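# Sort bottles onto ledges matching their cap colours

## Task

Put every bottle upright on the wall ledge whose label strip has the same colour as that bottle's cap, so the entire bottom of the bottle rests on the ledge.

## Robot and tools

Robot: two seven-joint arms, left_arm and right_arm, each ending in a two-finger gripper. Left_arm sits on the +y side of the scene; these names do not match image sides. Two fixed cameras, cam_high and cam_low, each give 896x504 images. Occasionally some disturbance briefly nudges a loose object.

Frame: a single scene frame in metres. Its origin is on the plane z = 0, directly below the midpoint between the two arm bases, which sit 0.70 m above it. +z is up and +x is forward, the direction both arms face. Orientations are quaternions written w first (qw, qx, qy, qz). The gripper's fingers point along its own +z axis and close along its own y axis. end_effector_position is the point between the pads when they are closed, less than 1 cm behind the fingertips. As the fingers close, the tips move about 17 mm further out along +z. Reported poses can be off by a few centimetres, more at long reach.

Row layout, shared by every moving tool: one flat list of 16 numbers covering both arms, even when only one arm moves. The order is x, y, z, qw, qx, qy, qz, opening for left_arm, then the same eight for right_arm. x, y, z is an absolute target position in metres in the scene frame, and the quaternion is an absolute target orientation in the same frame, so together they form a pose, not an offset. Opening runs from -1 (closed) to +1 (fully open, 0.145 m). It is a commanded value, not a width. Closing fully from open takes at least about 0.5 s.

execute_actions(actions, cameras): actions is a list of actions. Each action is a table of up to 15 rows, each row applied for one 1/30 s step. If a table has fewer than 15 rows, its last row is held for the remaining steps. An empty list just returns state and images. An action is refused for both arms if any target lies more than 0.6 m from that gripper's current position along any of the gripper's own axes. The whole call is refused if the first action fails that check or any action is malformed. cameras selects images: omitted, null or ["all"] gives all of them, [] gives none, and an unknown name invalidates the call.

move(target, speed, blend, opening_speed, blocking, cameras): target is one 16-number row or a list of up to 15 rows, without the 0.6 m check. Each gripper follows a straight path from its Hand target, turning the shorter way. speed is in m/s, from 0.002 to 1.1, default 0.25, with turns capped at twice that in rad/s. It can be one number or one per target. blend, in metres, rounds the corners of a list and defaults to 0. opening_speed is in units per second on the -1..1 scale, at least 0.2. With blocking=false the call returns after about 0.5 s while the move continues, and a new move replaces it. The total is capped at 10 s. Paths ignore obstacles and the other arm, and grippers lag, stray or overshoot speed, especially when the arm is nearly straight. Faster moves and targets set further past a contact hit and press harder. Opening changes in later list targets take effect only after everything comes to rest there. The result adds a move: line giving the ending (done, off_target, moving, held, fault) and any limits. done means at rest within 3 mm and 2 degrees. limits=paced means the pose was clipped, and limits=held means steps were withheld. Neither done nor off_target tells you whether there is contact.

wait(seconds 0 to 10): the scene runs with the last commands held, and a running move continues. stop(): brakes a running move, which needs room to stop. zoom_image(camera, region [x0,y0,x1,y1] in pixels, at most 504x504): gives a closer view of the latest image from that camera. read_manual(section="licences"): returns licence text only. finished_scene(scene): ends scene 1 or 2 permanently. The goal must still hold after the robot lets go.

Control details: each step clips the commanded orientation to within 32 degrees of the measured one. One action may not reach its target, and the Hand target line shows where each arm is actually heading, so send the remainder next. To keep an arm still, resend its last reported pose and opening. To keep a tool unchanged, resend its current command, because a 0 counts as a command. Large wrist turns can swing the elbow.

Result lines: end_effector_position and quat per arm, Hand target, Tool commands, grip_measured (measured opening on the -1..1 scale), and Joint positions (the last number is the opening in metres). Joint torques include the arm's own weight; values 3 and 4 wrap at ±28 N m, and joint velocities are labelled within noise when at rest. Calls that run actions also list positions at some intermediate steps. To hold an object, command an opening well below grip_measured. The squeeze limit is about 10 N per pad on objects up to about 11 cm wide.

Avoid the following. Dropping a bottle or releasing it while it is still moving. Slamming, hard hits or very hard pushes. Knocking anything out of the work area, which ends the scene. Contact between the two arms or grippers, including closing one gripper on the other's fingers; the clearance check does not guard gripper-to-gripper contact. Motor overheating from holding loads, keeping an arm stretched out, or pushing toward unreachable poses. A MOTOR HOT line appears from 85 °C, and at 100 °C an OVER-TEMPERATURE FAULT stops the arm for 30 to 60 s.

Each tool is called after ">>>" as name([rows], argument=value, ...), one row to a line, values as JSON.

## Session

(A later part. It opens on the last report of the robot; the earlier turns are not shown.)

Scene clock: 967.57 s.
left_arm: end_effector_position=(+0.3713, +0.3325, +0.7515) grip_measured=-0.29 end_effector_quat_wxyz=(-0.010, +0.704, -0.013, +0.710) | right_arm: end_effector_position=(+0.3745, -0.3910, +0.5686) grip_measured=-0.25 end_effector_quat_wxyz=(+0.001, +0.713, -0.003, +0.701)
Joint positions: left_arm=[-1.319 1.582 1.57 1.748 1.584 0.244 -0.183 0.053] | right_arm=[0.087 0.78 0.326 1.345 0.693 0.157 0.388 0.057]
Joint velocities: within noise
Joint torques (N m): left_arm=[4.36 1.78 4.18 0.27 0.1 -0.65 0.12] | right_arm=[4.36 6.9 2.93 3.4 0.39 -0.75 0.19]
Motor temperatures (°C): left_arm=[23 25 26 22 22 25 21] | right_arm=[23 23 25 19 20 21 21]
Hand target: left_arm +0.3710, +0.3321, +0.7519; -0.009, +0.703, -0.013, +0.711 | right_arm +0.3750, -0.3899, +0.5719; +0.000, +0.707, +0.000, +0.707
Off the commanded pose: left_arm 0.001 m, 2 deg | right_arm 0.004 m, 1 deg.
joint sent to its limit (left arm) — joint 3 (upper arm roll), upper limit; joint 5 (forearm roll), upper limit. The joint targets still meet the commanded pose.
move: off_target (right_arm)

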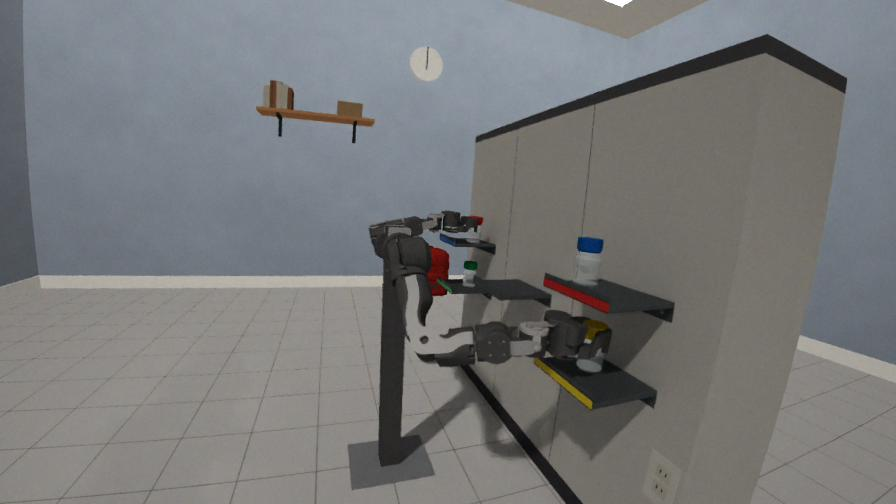

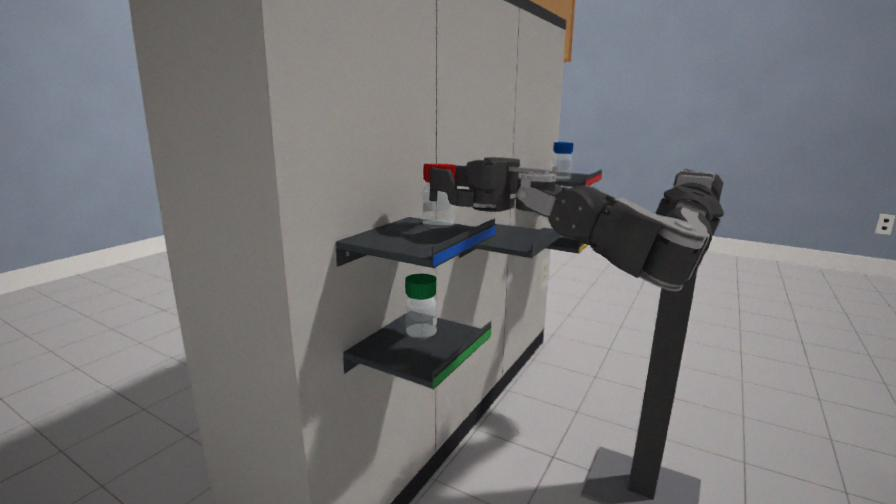

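>>> move([
  [0.371,0.332,0.752,0,0.7071,0,0.7071,-0.6,0.375,-0.39,0.563,0,0.7071,0,0.7071,-0.6],
  [0.371,0.332,0.752,0,0.7071,0,0.7071,-0.6,0.375,-0.39,0.557,0,0.7071,0,0.7071,-0.6],
], speed=0.03)

>>> zoom_image(camera="cam_high", region=[520, 300, 680, 420])

Scene clock: 976.63 s.
left_arm: end_effector_position=(+0.3713, +0.3325, +0.7515) grip_measured=-0.29 end_effector_quat_wxyz=(-0.010, +0.704, -0.013, +0.710) | right_arm: end_effector_position=(+0.3746, -0.3917, +0.5590) grip_measured=-0.25 end_effector_quat_wxyz=(+0.003, +0.706, -0.002, +0.708)
Joint positions: left_arm=[-1.319 1.582 1.57 1.748 1.584 0.244 -0.183 0.053] | right_arm=[0.091 0.753 0.322 1.306 0.669 0.098 0.409 0.057]
Joint velocities: within noise
Joint torques (N m): left_arm=[4.34 1.78 4.18 0.27 0.11 -0.64 0.12] | right_arm=[3.92 6.79 1.66 2.76 0.35 -0.49 0.16]
Motor temperatures (°C): left_arm=[23 24 27 22 22 25 21] | right_arm=[23 24 24 20 20 21 21]
Hand target: left_arm +0.3710, +0.3321, +0.7519; -0.009, +0.703, -0.013, +0.711 | right_arm +0.3750, -0.3900, +0.5571; +0.000, +0.707, +0.000, +0.707
Off the commanded pose: left_arm 0.001 m, 2 deg | right_arm 0.003 m, 0 deg.
joint sent to its limit (left arm) — joint 3 (upper arm roll), upper limit; joint 5 (forearm roll), upper limit. The joint targets still meet the commanded pose.
move: done

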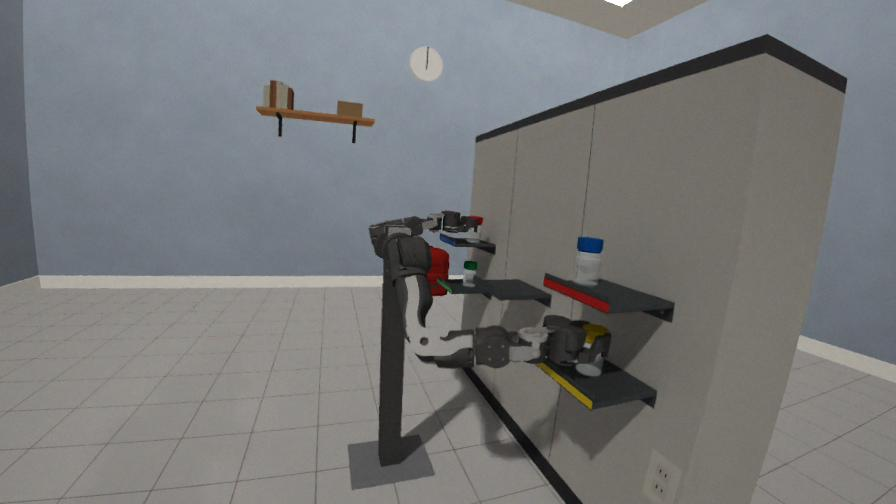

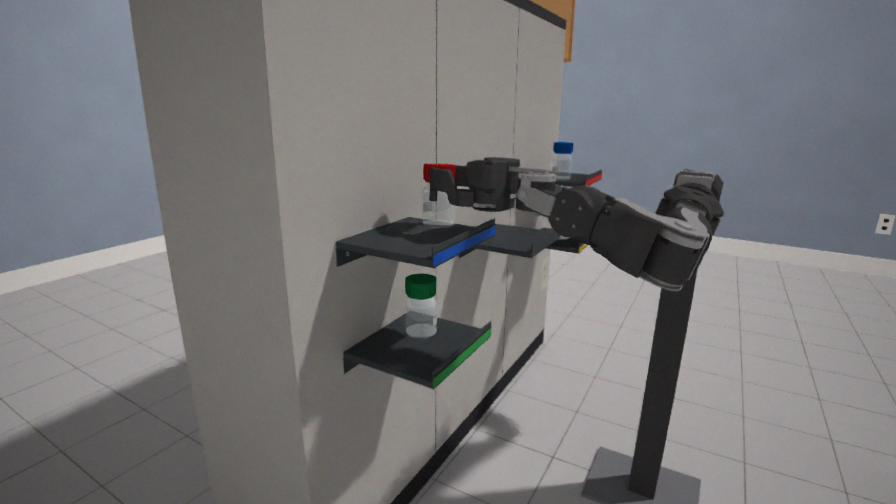

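Scaled by 3.150 from the camera's 896x504 image, which has a finer 1280x720 frame.

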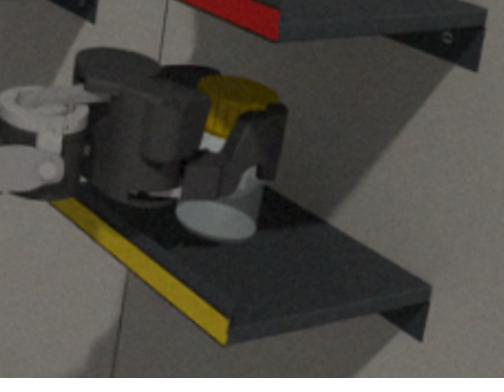

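>>> move([
  [0.371,0.332,0.752,0,0.7071,0,0.7071,-0.6,0.375,-0.39,0.557,0,0.7071,0,0.7071,0.8],
  [0.371,0.332,0.80,0,0.7071,0,0.7071,-0.6,0.26,-0.38,0.565,0,0.7071,0,0.7071,0.8],
  [0.27,0.28,0.80,0,0.7071,0,0.7071,-0.6,0.24,-0.35,0.565,0,0.7071,0,0.7071,0.8],
  [0.28,0.15,0.75,0.153,0.6903,-0.153,0.6903,-0.6,0.24,-0.35,0.565,0,0.7071,0,0.7071,0.8],
  [0.33,0.02,0.74,0.183,0.6830,-0.183,0.6830,-0.6,0.24,-0.33,0.565,0,0.7071,0,0.7071,0.8],
], speed=[0.1,0.1,0.12,0.12,0.12], opening_speed=0.8)

>>> zoom_image(camera="cam_high", region=[430, 200, 670, 420])

>>> zoom_image(camera="cam_low", region=[440, 120, 620, 270])

Scene clock: 1012.87 s.
left_arm: end_effector_position=(+0.3294, +0.0184, +0.7374) grip_measured=-0.29 end_effector_quat_wxyz=(+0.184, +0.686, -0.188, +0.679) | right_arm: end_effector_position=(+0.2399, -0.3306, +0.5662) grip_measured=+0.80 end_effector_quat_wxyz=(+0.000, +0.705, +0.002, +0.709)
Joint positions: left_arm=[0.989 0.477 -0.659 2.187 1.433 0.776 -0.881 0.053] | right_arm=[-0.655 0.443 0.768 2.011 0.737 0.118 0.401 0.132]
Joint velocities: within noise
Joint torques (N m): left_arm=[7.82 0.73 2.62 1.21 -0.38 -0.63 -0.02] | right_arm=[-0.07 3.52 1.73 3.51 0.3 -0.29 -0.2]
Motor temperatures (°C): left_arm=[24 23 28 21 21 25 21] | right_arm=[23 24 24 20 20 21 21]
Hand target: left_arm +0.3300, +0.0200, +0.7400; +0.183, +0.683, -0.183, +0.683 | right_arm +0.2400, -0.3300, +0.5649; +0.000, +0.707, +0.000, +0.707
Off the commanded pose: left_arm 0.003 m, 1 deg | right_arm 0.001 m, 0 deg.
move: done

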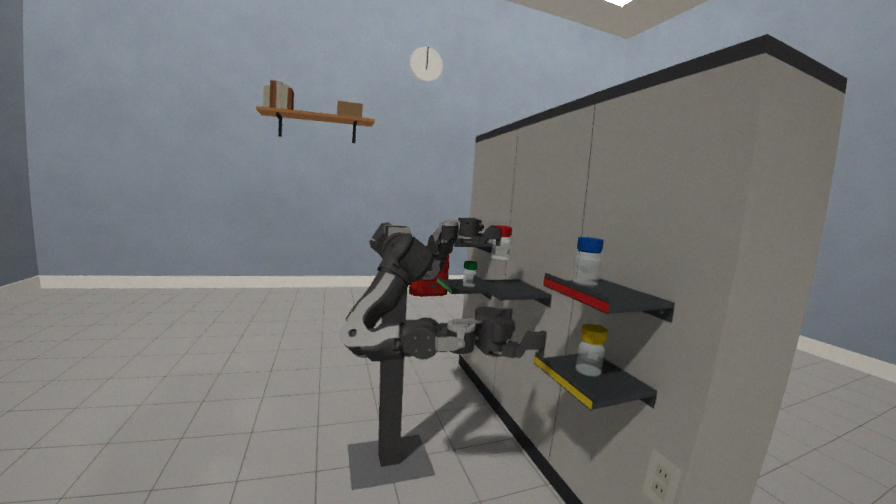

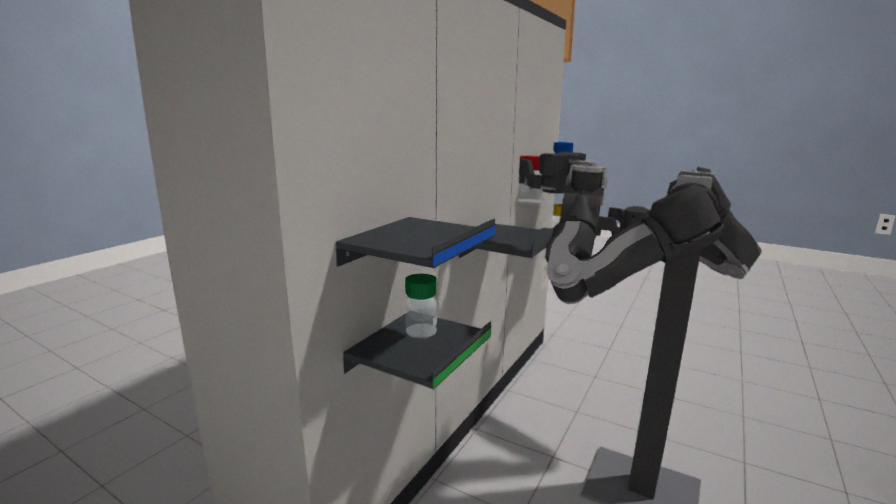

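Scaled by 2.100 from the camera's 896x504 image, which has a finer 1280x720 frame.

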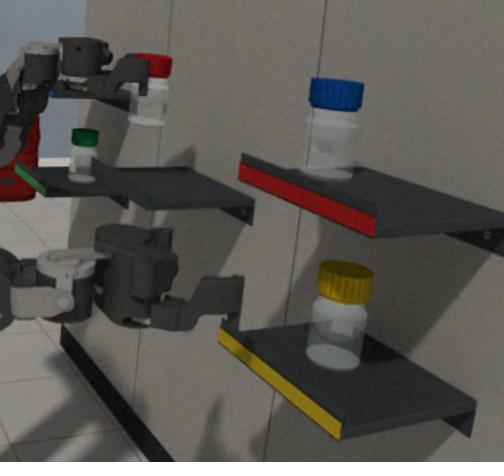

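Scaled by 2.800 from the camera's 896x504 image, which has a finer 1280x720 frame.

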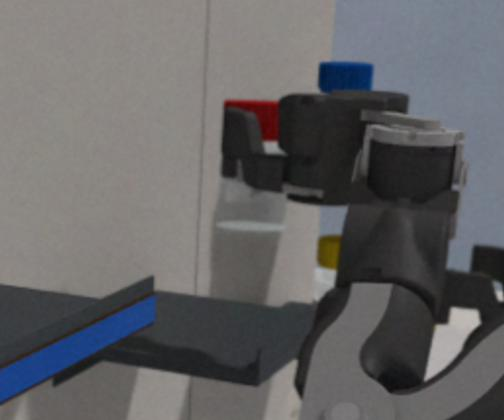

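>>> move([
  [0.375,-0.005,0.70,0.183,0.6830,-0.183,0.6830,-0.6,0.24,-0.33,0.565,0,0.7071,0,0.7071,0.8],
  [0.375,-0.005,0.668,0.183,0.6830,-0.183,0.6830,-0.6,0.24,-0.33,0.565,0,0.7071,0,0.7071,0.8],
  [0.375,-0.005,0.653,0.183,0.6830,-0.183,0.6830,-0.6,0.24,-0.33,0.565,0,0.7071,0,0.7071,0.8],
], speed=[0.1,0.08,0.03])

>>> zoom_image(camera="cam_high", region=[430, 200, 590, 320])

>>> zoom_image(camera="cam_low", region=[440, 120, 620, 270])

Scene clock: 1026.87 s.
left_arm: end_effector_position=(+0.3749, -0.0048, +0.6522) grip_measured=-0.29 end_effector_quat_wxyz=(+0.181, +0.686, -0.184, +0.680) | right_arm: end_effector_position=(+0.2399, -0.3306, +0.5662) grip_measured=+0.80 end_effector_quat_wxyz=(+0.000, +0.705, +0.002, +0.709)
Joint positions: left_arm=[0.842 0.473 -0.917 1.924 1.019 0.424 -0.593 0.053] | right_arm=[-0.655 0.443 0.768 2.011 0.737 0.118 0.401 0.132]
Joint velocities: within noise
Joint torques (N m): left_arm=[7.77 0.12 2.4 2.58 -0.32 -0.9 0.23] | right_arm=[-0.01 3.55 1.73 3.67 0.26 -0.27 -0.15]
Motor temperatures (°C): left_arm=[25 23 27 21 22 26 21] | right_arm=[22 24 24 20 20 21 21]
Hand target: left_arm +0.3750, -0.0051, +0.6530; +0.183, +0.683, -0.183, +0.683 | right_arm +0.2400, -0.3300, +0.5650; +0.000, +0.707, +0.000, +0.707
Off the commanded pose: left_arm 0.001 m, 1 deg | right_arm 0.001 m, 0 deg.
move: done

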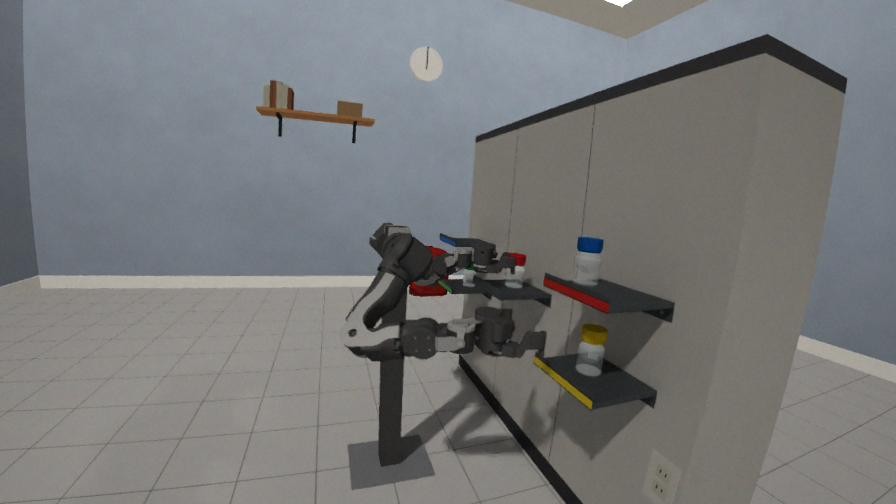

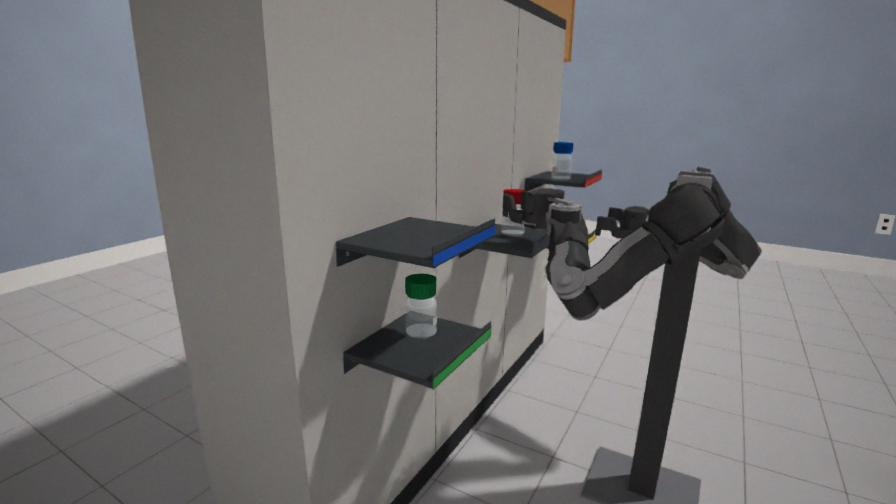

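Scaled by 3.150 from the camera's 896x504 image, which has a finer 1280x720 frame.

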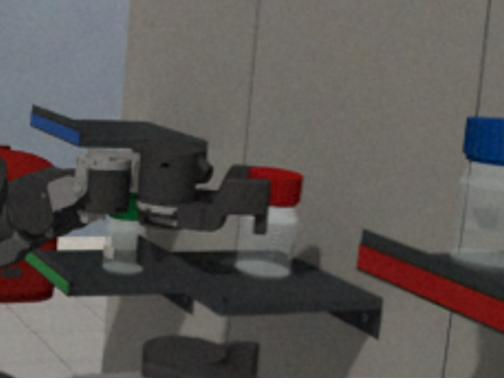

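Scaled by 2.800 from the camera's 896x504 image, which has a finer 1280x720 frame.

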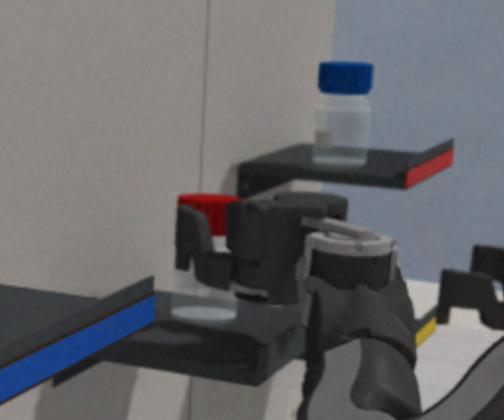

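>>> move([
  [0.375,-0.005,0.647,0.183,0.6830,-0.183,0.6830,-0.6,0.24,-0.33,0.565,0,0.7071,0,0.7071,0.8],
  [0.375,-0.005,0.643,0.183,0.6830,-0.183,0.6830,-0.6,0.24,-0.33,0.565,0,0.7071,0,0.7071,0.8],
], speed=0.03)

>>> zoom_image(camera="cam_high", region=[430, 200, 590, 320])

>>> zoom_image(camera="cam_low", region=[440, 120, 620, 270])

Scene clock: 1037.73 s.
left_arm: end_effector_position=(+0.3749, -0.0043, +0.6491) grip_measured=-0.29 end_effector_quat_wxyz=(+0.184, +0.677, -0.179, +0.690) | right_arm: end_effector_position=(+0.2399, -0.3306, +0.5662) grip_measured=+0.80 end_effector_quat_wxyz=(+0.000, +0.705, +0.002, +0.709)
Joint positions: left_arm=[0.825 0.482 -0.933 1.917 0.987 0.37 -0.582 0.053] | right_arm=[-0.655 0.443 0.768 2.011 0.737 0.118 0.401 0.132]
Joint velocities: within noise
Joint torques (N m): left_arm=[6.79 0.51 1.36 1.78 -0.05 -0.39 0.21] | right_arm=[0.09 3.73 1.61 3.6 0.3 -0.27 -0.16]
Motor temperatures (°C): left_arm=[26 23 27 21 22 26 21] | right_arm=[22 24 24 20 20 20 21]
Hand target: left_arm +0.3750, -0.0049, +0.6430; +0.183, +0.683, -0.183, +0.683 | right_arm +0.2400, -0.3300, +0.5650; +0.000, +0.707, +0.000, +0.707
Off the commanded pose: left_arm 0.006 m, 1 deg | right_arm 0.001 m, 0 deg.
move: off_target (left_arm)

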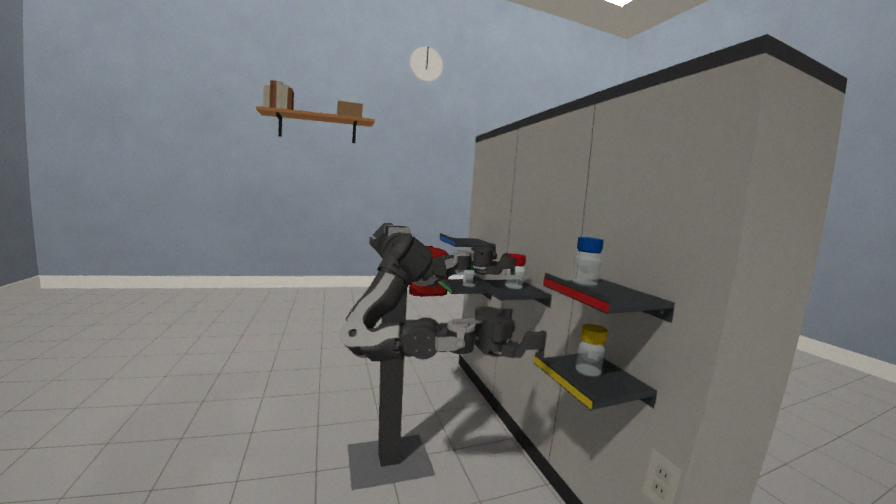

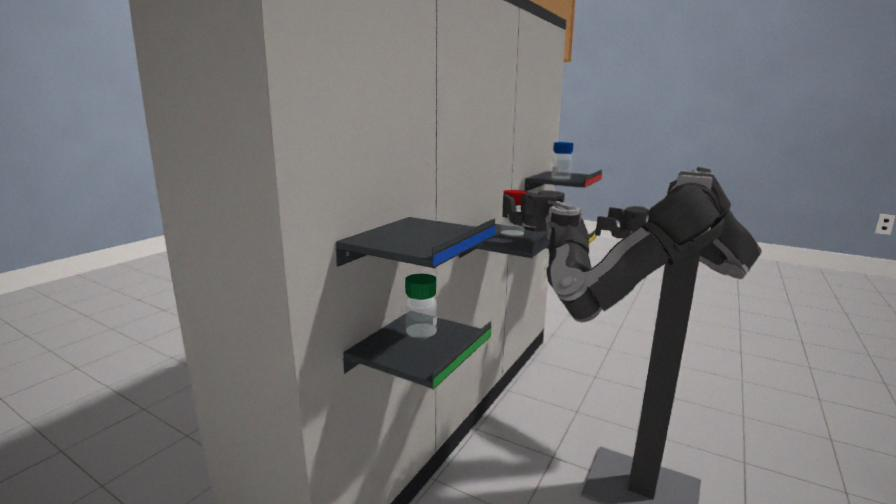

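Scaled by 3.150 from the camera's 896x504 image, which has a finer 1280x720 frame.

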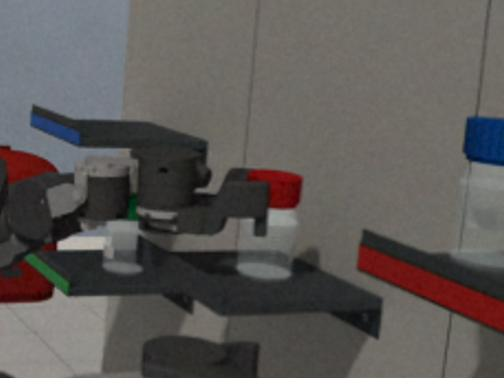

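Scaled by 2.800 from the camera's 896x504 image, which has a finer 1280x720 frame.

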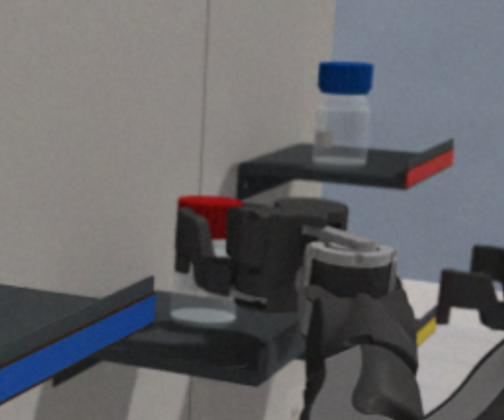

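>>> move([
  [0.375,-0.005,0.649,0.183,0.6830,-0.183,0.6830,0.7,0.24,-0.28,0.60,0,0.7071,0,0.7071,0.8],
  [0.30,0.045,0.655,0.183,0.6830,-0.183,0.6830,0.7,0.24,-0.25,0.63,-0.08,0.70,0.08,0.70,0.8],
  [0.26,0.22,0.70,0.08,0.70,-0.08,0.70,0.7,0.26,-0.16,0.665,-0.153,0.6903,0.153,0.6903,0.8],
  [0.25,0.30,0.75,0,0.7071,0,0.7071,0.7,0.31,-0.065,0.66,-0.183,0.6830,0.183,0.6830,0.8],
  [0.25,0.30,0.75,0,0.7071,0,0.7071,0.7,0.368,-0.029,0.657,-0.183,0.6830,0.183,0.6830,0.8],
], speed=[0.1,0.1,0.15,0.12,0.08], opening_speed=0.8)

>>> zoom_image(camera="cam_high", region=[430, 200, 590, 320])

>>> zoom_image(camera="cam_low", region=[440, 120, 620, 270])

Scene clock: 1063.03 s.
left_arm: end_effector_position=(+0.2523, +0.3002, +0.7503) grip_measured=+0.70 end_effector_quat_wxyz=(-0.144, +0.691, +0.012, +0.708) | right_arm: end_effector_position=(+0.3687, -0.0303, +0.6568) grip_measured=+0.80 end_effector_quat_wxyz=(-0.182, +0.685, +0.180, +0.682)
Joint positions: left_arm=[1.987 2.009 -1.536 2.429 1.584 0.474 -0.599 0.125] | right_arm=[0.565 0.374 -0.513 2.009 0.748 0.669 -0.295 0.132]
Joint velocities: within noise
Joint torques (N m): left_arm=[1.12 -1.6 2.58 -0.12 -0.11 -0.46 -0.04] | right_arm=[5.39 0.57 1.46 2.78 -0.07 -0.56 0.18]
Motor temperatures (°C): left_arm=[25 23 26 21 22 25 21] | right_arm=[22 24 23 20 20 20 21]
Hand target: left_arm +0.2518, +0.3000, +0.7502; -0.145, +0.691, +0.011, +0.708 | right_arm +0.3680, -0.0289, +0.6570; -0.183, +0.683, +0.183, +0.683
Off the commanded pose: left_arm 0.002 m, 17 deg | right_arm 0.001 m, 0 deg.
joint read past its limit (left arm) — joint 1 (shoulder pitch), upper limit.
joint sent to its limit (left arm) — joint 1 (shoulder pitch), upper limit; joint 2 (shoulder roll), upper limit; joint 4 (elbow), upper limit, where the elbow is as bent as it goes; joint 5 (forearm roll), upper limit. The joint targets are off in orientation, not in position.
move: off_target (left_arm)

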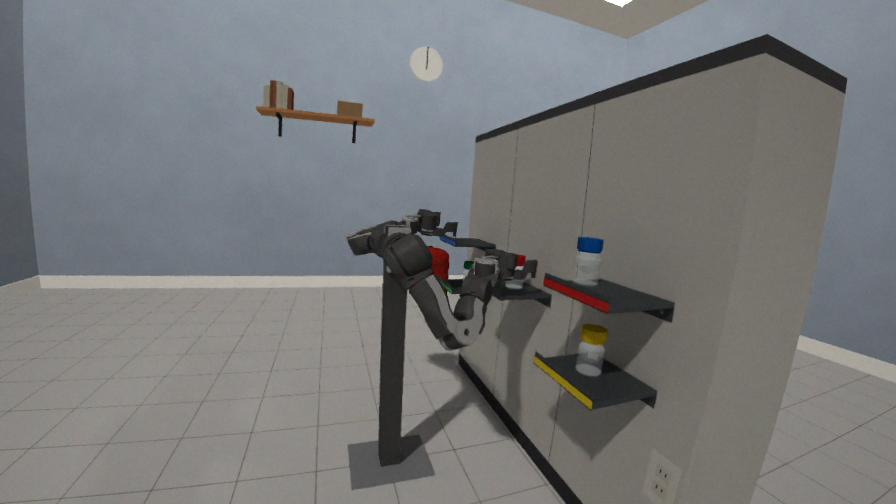

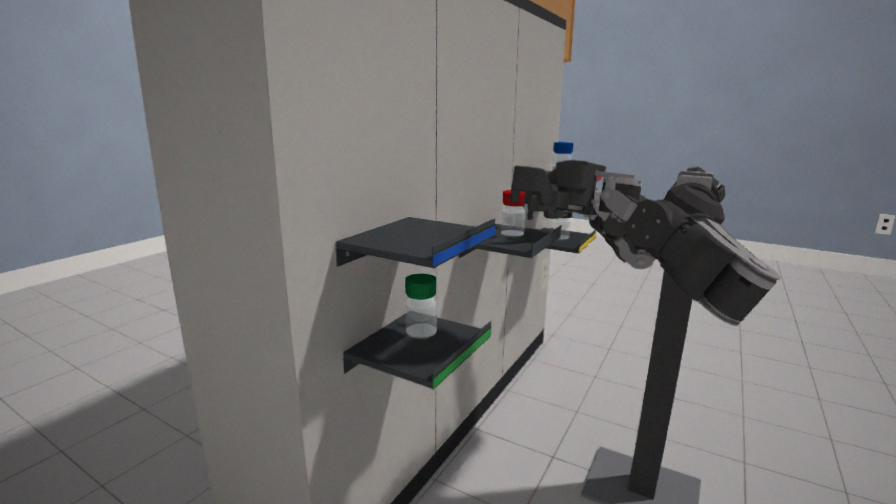

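Scaled by 3.150 from the camera's 896x504 image, which has a finer 1280x720 frame.

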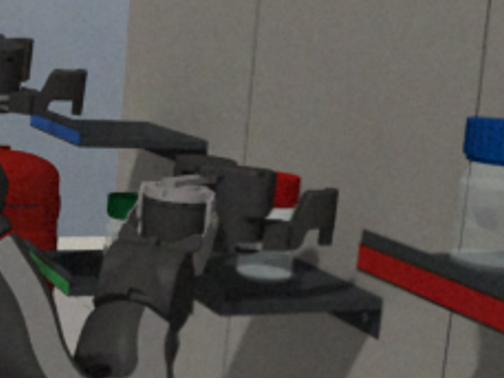

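Scaled by 2.800 from the camera's 896x504 image, which has a finer 1280x720 frame.

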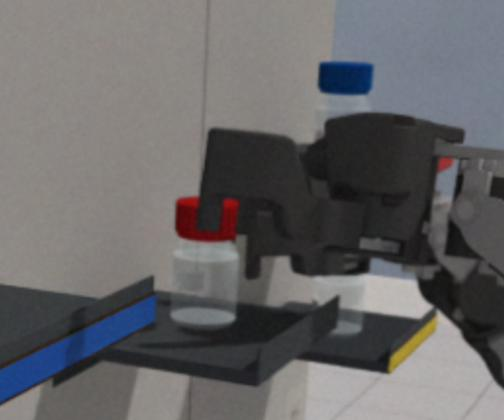

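>>> move([
  [0.28,0.27,0.62,0,0.7071,0,0.7071,0.7,0.373,-0.026,0.657,-0.183,0.6830,0.183,0.6830,0.8],
  [0.26,0.27,0.56,0,0.7071,0,0.7071,0.7,0.373,-0.026,0.657,-0.183,0.6830,0.183,0.6830,-0.6],
  [0.26,0.27,0.56,0,0.7071,0,0.7071,0.7,0.373,-0.026,0.71,-0.183,0.6830,0.183,0.6830,-0.6],
], speed=0.1, opening_speed=0.8)

>>> zoom_image(camera="cam_high", region=[430, 200, 670, 400])

>>> zoom_image(camera="cam_low", region=[440, 120, 620, 270])

Scene clock: 1083.60 s.
left_arm: end_effector_position=(+0.2604, +0.2692, +0.5615) grip_measured=+0.70 end_effector_quat_wxyz=(-0.002, +0.709, -0.002, +0.705) | right_arm: end_effector_position=(+0.3730, -0.0258, +0.7102) grip_measured=-0.32 end_effector_quat_wxyz=(-0.186, +0.682, +0.183, +0.683)
Joint positions: left_arm=[0.618 1.682 -1.563 2.178 0.988 -0.786 -0.746 0.125] | right_arm=[0.817 0.384 -0.544 1.994 1.011 0.785 -0.469 0.052]
Joint velocities: within noise
Joint torques (N m): left_arm=[2.31 3.97 1.03 1.7 -0.18 -0.58 -0.05] | right_arm=[5.97 0.2 2.03 2.22 -0.11 -0.35 -0.2]
Motor temperatures (°C): left_arm=[23 23 26 21 22 25 21] | right_arm=[24 23 23 20 20 21 21]
Hand target: left_arm +0.2601, +0.2698, +0.5601; -0.003, +0.710, +0.000, +0.704 | right_arm +0.3730, -0.0260, +0.7099; -0.183, +0.683, +0.183, +0.683
Off the commanded pose: left_arm 0.002 m, 0 deg | right_arm 0.000 m, 0 deg.
joint sent to its limit (left arm) — joint 3 (upper arm roll), lower limit; joint 6 (wrist pitch), lower limit. The joint targets still meet the commanded pose.
joint sent to its limit (right arm) — joint 6 (wrist pitch), upper limit. The joint targets still meet the commanded pose.
move: done

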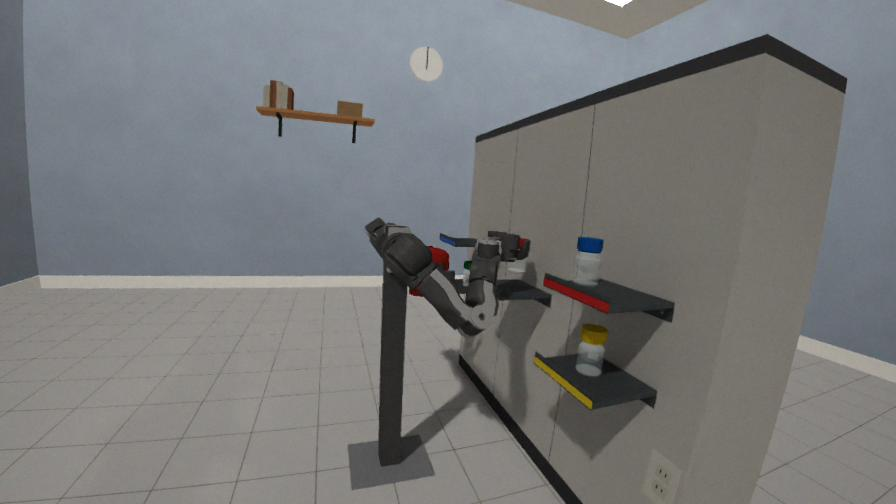

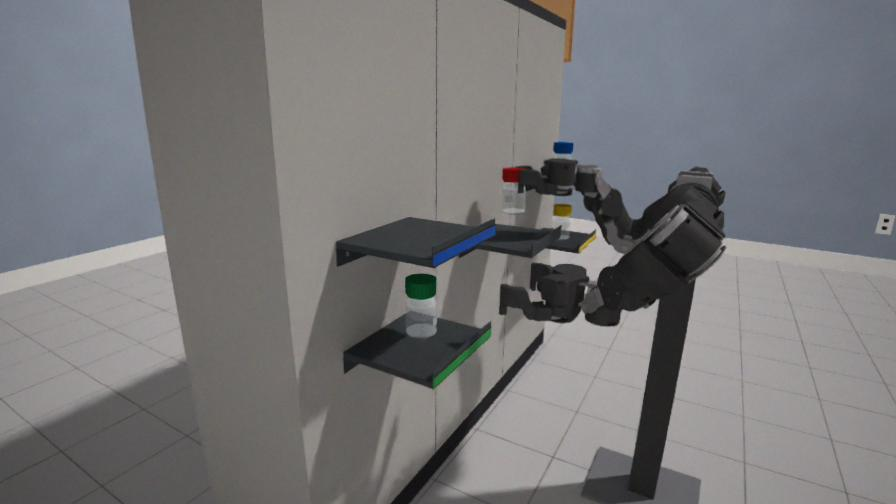

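Scaled by 2.100 from the camera's 896x504 image, which has a finer 1280x720 frame.

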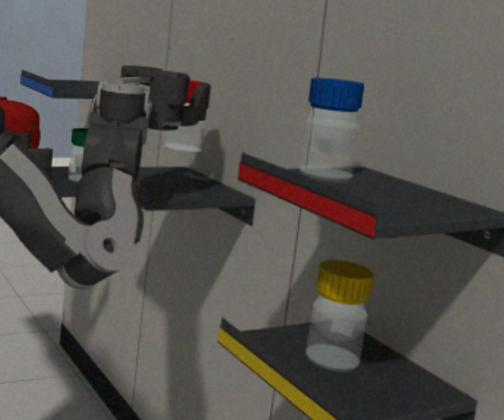

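Scaled by 2.800 from the camera's 896x504 image, which has a finer 1280x720 frame.

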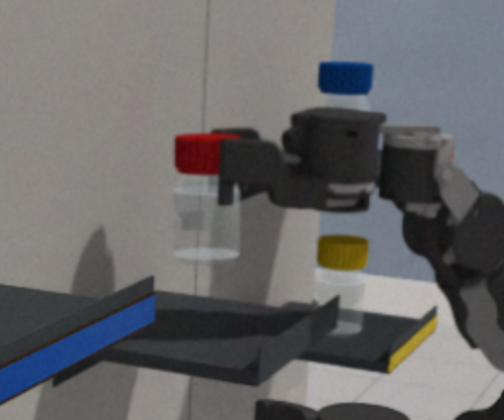

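>>> move([
  [0.26,0.27,0.56,0,0.7071,0,0.7071,0.7,0.31,-0.09,0.74,-0.183,0.6830,0.183,0.6830,-0.6],
  [0.26,0.27,0.56,0,0.7071,0,0.7071,0.7,0.26,-0.25,0.80,0,0.7071,0,0.7071,-0.6],
  [0.26,0.27,0.56,0,0.7071,0,0.7071,0.7,0.26,-0.43,0.81,0,0.7071,0,0.7071,-0.6],
  [0.26,0.27,0.56,0,0.7071,0,0.7071,0.7,0.36,-0.445,0.81,0,0.7071,0,0.7071,-0.6],
], speed=0.12)

>>> zoom_image(camera="cam_high", region=[480, 170, 720, 370])

>>> zoom_image(camera="cam_low", region=[480, 100, 660, 250])

Scene clock: 1104.43 s.
left_arm: end_effector_position=(+0.2604, +0.2692, +0.5615) grip_measured=+0.70 end_effector_quat_wxyz=(-0.002, +0.709, -0.002, +0.705) | right_arm: end_effector_position=(+0.3607, -0.4456, +0.8068) grip_measured=-0.32 end_effector_quat_wxyz=(+0.003, +0.713, -0.002, +0.701)
Joint positions: left_arm=[0.618 1.682 -1.563 2.178 0.988 -0.786 -0.746 0.125] | right_arm=[-0.874 1.682 1.364 1.12 1.406 0.483 0.383 0.052]
Joint velocities: within noise
Joint torques (N m): left_arm=[2.31 3.97 1.03 1.69 -0.18 -0.57 -0.05] | right_arm=[3.84 5.84 4.23 0.68 0.49 -0.78 0.19]
Motor temperatures (°C): left_arm=[23 23 25 21 22 25 21] | right_arm=[24 23 24 20 20 21 21]
Hand target: left_arm +0.2601, +0.2698, +0.5601; -0.003, +0.710, +0.000, +0.704 | right_arm +0.3600, -0.4450, +0.8100; +0.000, +0.707, +0.000, +0.707
Off the commanded pose: left_arm 0.002 m, 0 deg | right_arm 0.003 m, 1 deg.
joint sent to its limit (left arm) — joint 3 (upper arm roll), lower limit; joint 6 (wrist pitch), lower limit. The joint targets still meet the commanded pose.
move: done

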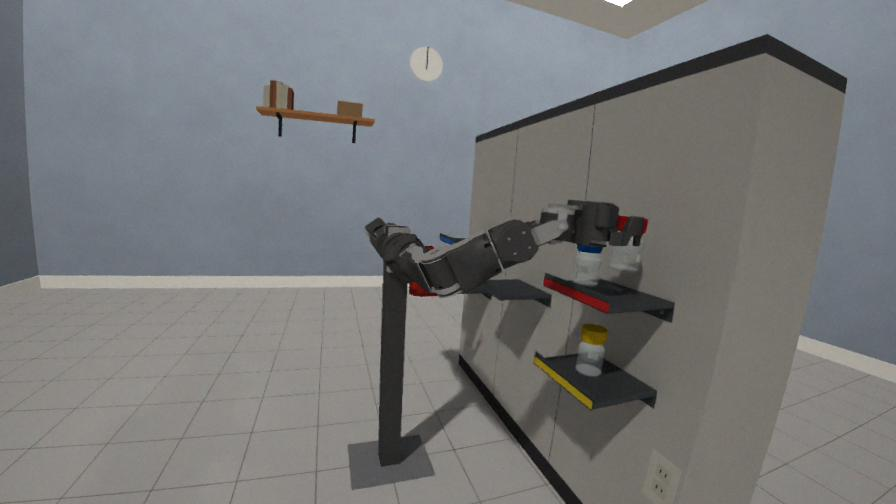

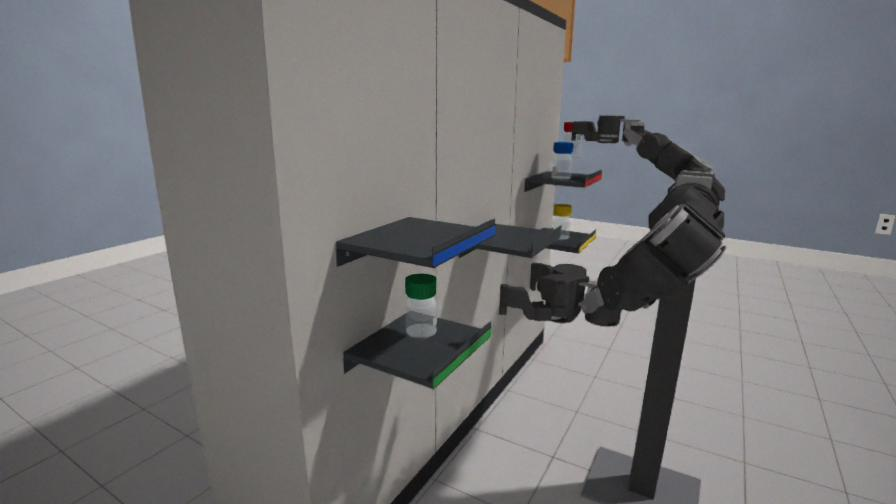

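Scaled by 2.100 from the camera's 896x504 image, which has a finer 1280x720 frame.

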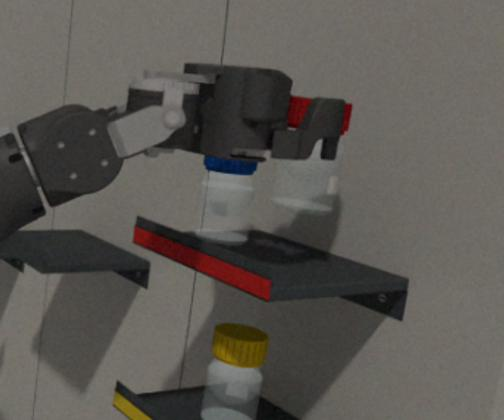

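Scaled by 2.800 from the camera's 896x504 image, which has a finer 1280x720 frame.

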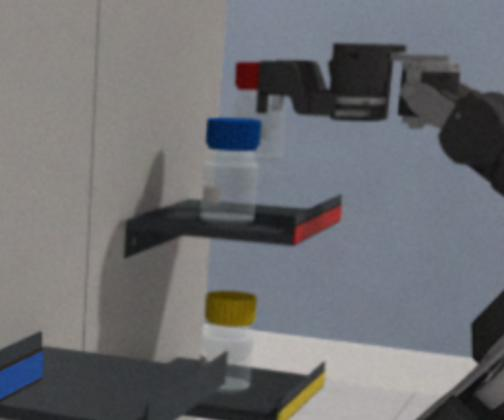

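>>> move([
  [0.26,0.27,0.56,0,0.7071,0,0.7071,0.7,0.365,-0.445,0.775,0,0.7071,0,0.7071,-0.6],
  [0.26,0.27,0.56,0,0.7071,0,0.7071,0.7,0.365,-0.445,0.755,0,0.7071,0,0.7071,-0.6],
], speed=[0.1,0.04])

>>> zoom_image(camera="cam_high", region=[480, 170, 720, 370])

>>> zoom_image(camera="cam_low", region=[480, 100, 660, 250])

Scene clock: 1113.17 s.
left_arm: end_effector_position=(+0.2604, +0.2692, +0.5615) grip_measured=+0.70 end_effector_quat_wxyz=(-0.002, +0.709, -0.002, +0.705) | right_arm: end_effector_position=(+0.3651, -0.4444, +0.7526) grip_measured=-0.32 end_effector_quat_wxyz=(-0.001, +0.712, +0.002, +0.702)
Joint positions: left_arm=[0.618 1.682 -1.563 2.178 0.988 -0.786 -0.746 0.125] | right_arm=[-1.071 1.6 1.343 1.204 1.479 0.272 0.355 0.052]
Joint velocities: within noise
Joint torques (N m): left_arm=[2.31 3.97 1.03 1.7 -0.17 -0.57 -0.06] | right_arm=[3.42 4.47 4.31 0.79 0.5 -0.78 -0.17]
Motor temperatures (°C): left_arm=[23 23 25 21 22 25 21] | right_arm=[23 24 24 20 20 21 21]
Hand target: left_arm +0.2601, +0.2698, +0.5601; -0.003, +0.710, +0.000, +0.704 | right_arm +0.3650, -0.4449, +0.7551; +0.000, +0.707, +0.000, +0.707
Off the commanded pose: left_arm 0.002 m, 0 deg | right_arm 0.002 m, 1 deg.
joint sent to its limit (left arm) — joint 3 (upper arm roll), lower limit; joint 6 (wrist pitch), lower limit. The joint targets still meet the commanded pose.
move: done

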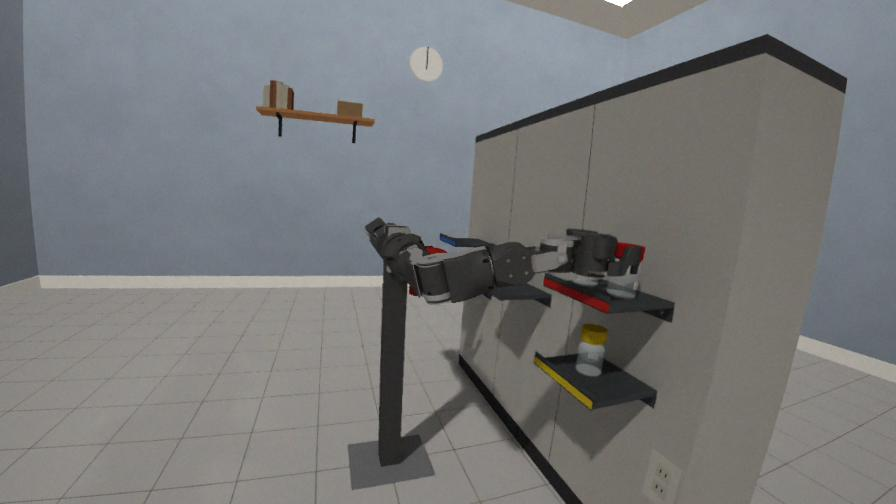

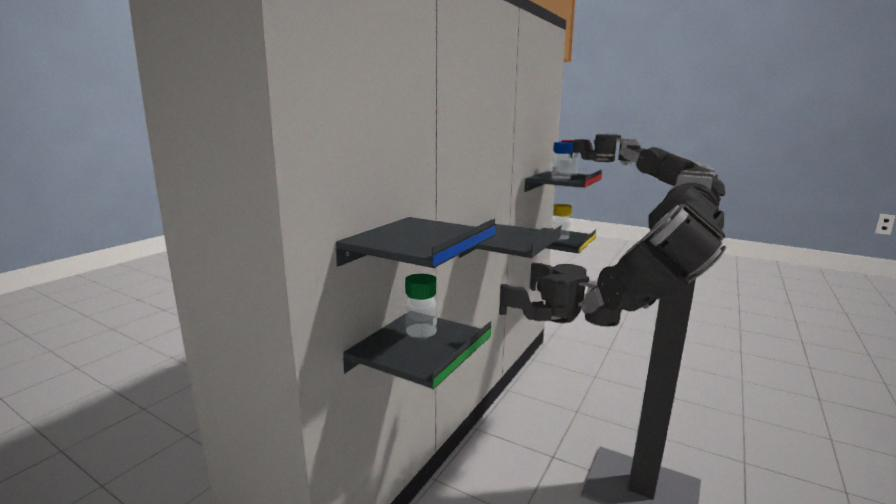

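Scaled by 2.100 from the camera's 896x504 image, which has a finer 1280x720 frame.

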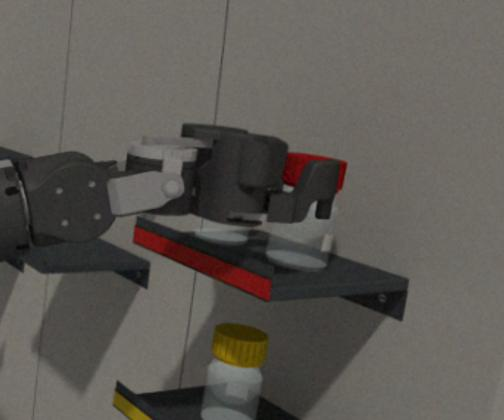

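Scaled by 2.800 from the camera's 896x504 image, which has a finer 1280x720 frame.

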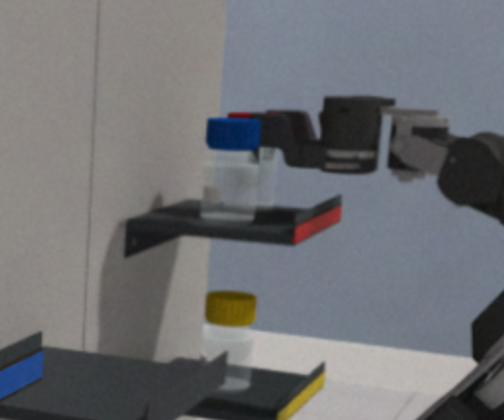

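>>> move([
  [0.26,0.27,0.56,0,0.7071,0,0.7071,0.7,0.365,-0.443,0.750,0,0.7071,0,0.7071,-0.6],
  [0.26,0.27,0.56,0,0.7071,0,0.7071,0.7,0.365,-0.443,0.746,0,0.7071,0,0.7071,-0.6],
], speed=[0.03,0.03])

>>> zoom_image(camera="cam_high", region=[480, 170, 720, 370])

>>> zoom_image(camera="cam_low", region=[520, 130, 620, 200])

Scene clock: 1126.57 s.
left_arm: end_effector_position=(+0.2604, +0.2692, +0.5615) grip_measured=+0.70 end_effector_quat_wxyz=(-0.002, +0.709, -0.002, +0.705) | right_arm: end_effector_position=(+0.3645, -0.4430, +0.7515) grip_measured=-0.32 end_effector_quat_wxyz=(+0.001, +0.700, +0.002, +0.714)
Joint positions: left_arm=[0.618 1.682 -1.563 2.178 0.988 -0.786 -0.746 0.125] | right_arm=[-1.096 1.586 1.343 1.227 1.495 0.215 0.339 0.052]
Joint velocities: within noise
Joint torques (N m): left_arm=[2.31 3.97 1.03 1.7 -0.18 -0.57 -0.05] | right_arm=[2.25 4.1 3.04 1.03 0.38 -0.12 -0.07]
Motor temperatures (°C): left_arm=[23 23 25 21 22 25 21] | right_arm=[23 24 24 20 20 21 21]
Hand target: left_arm +0.2601, +0.2698, +0.5601; -0.003, +0.710, +0.000, +0.704 | right_arm +0.3650, -0.4429, +0.7461; +0.000, +0.707, +0.000, +0.707
Off the commanded pose: left_arm 0.002 m, 0 deg | right_arm 0.006 m, 1 deg.
joint sent to its limit (left arm) — joint 3 (upper arm roll), lower limit; joint 6 (wrist pitch), lower limit. The joint targets still meet the commanded pose.
move: off_target (right_arm)

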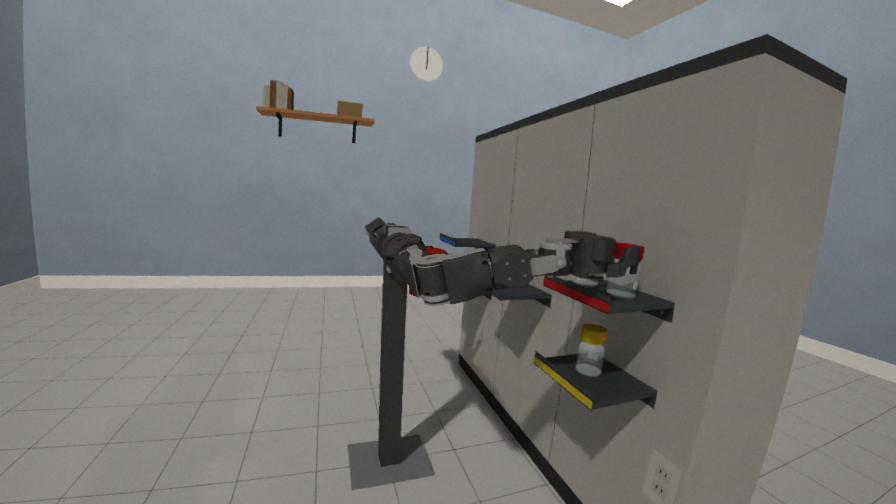

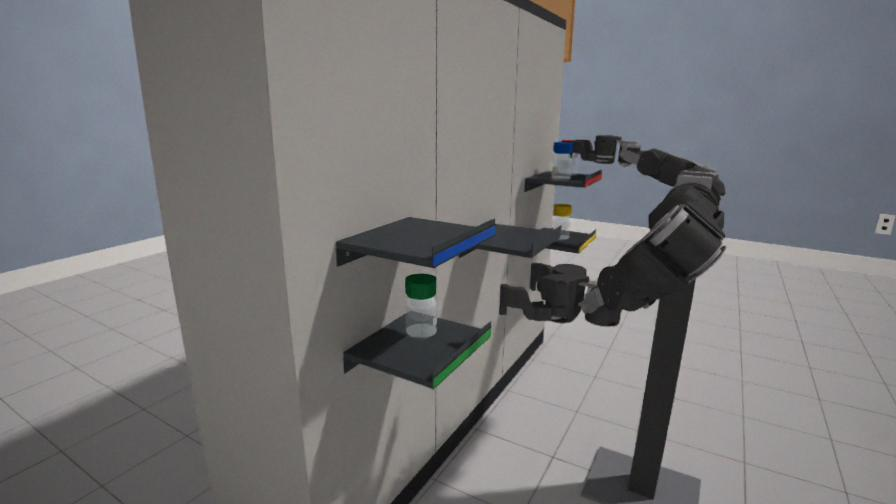

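Scaled by 2.100 from the camera's 896x504 image, which has a finer 1280x720 frame.

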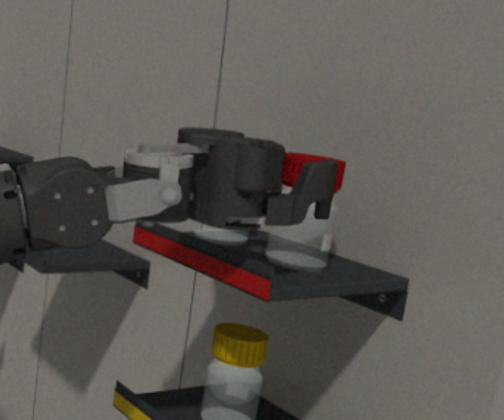

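Scaled by 5.040 from the camera's 896x504 image, which has a finer 1280x720 frame.

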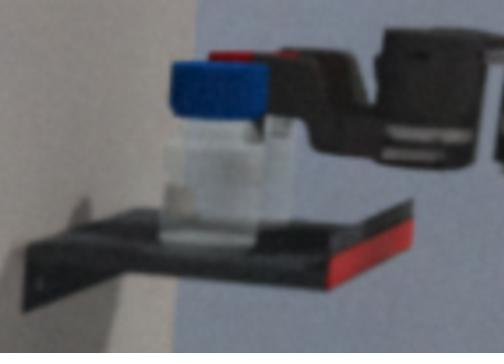

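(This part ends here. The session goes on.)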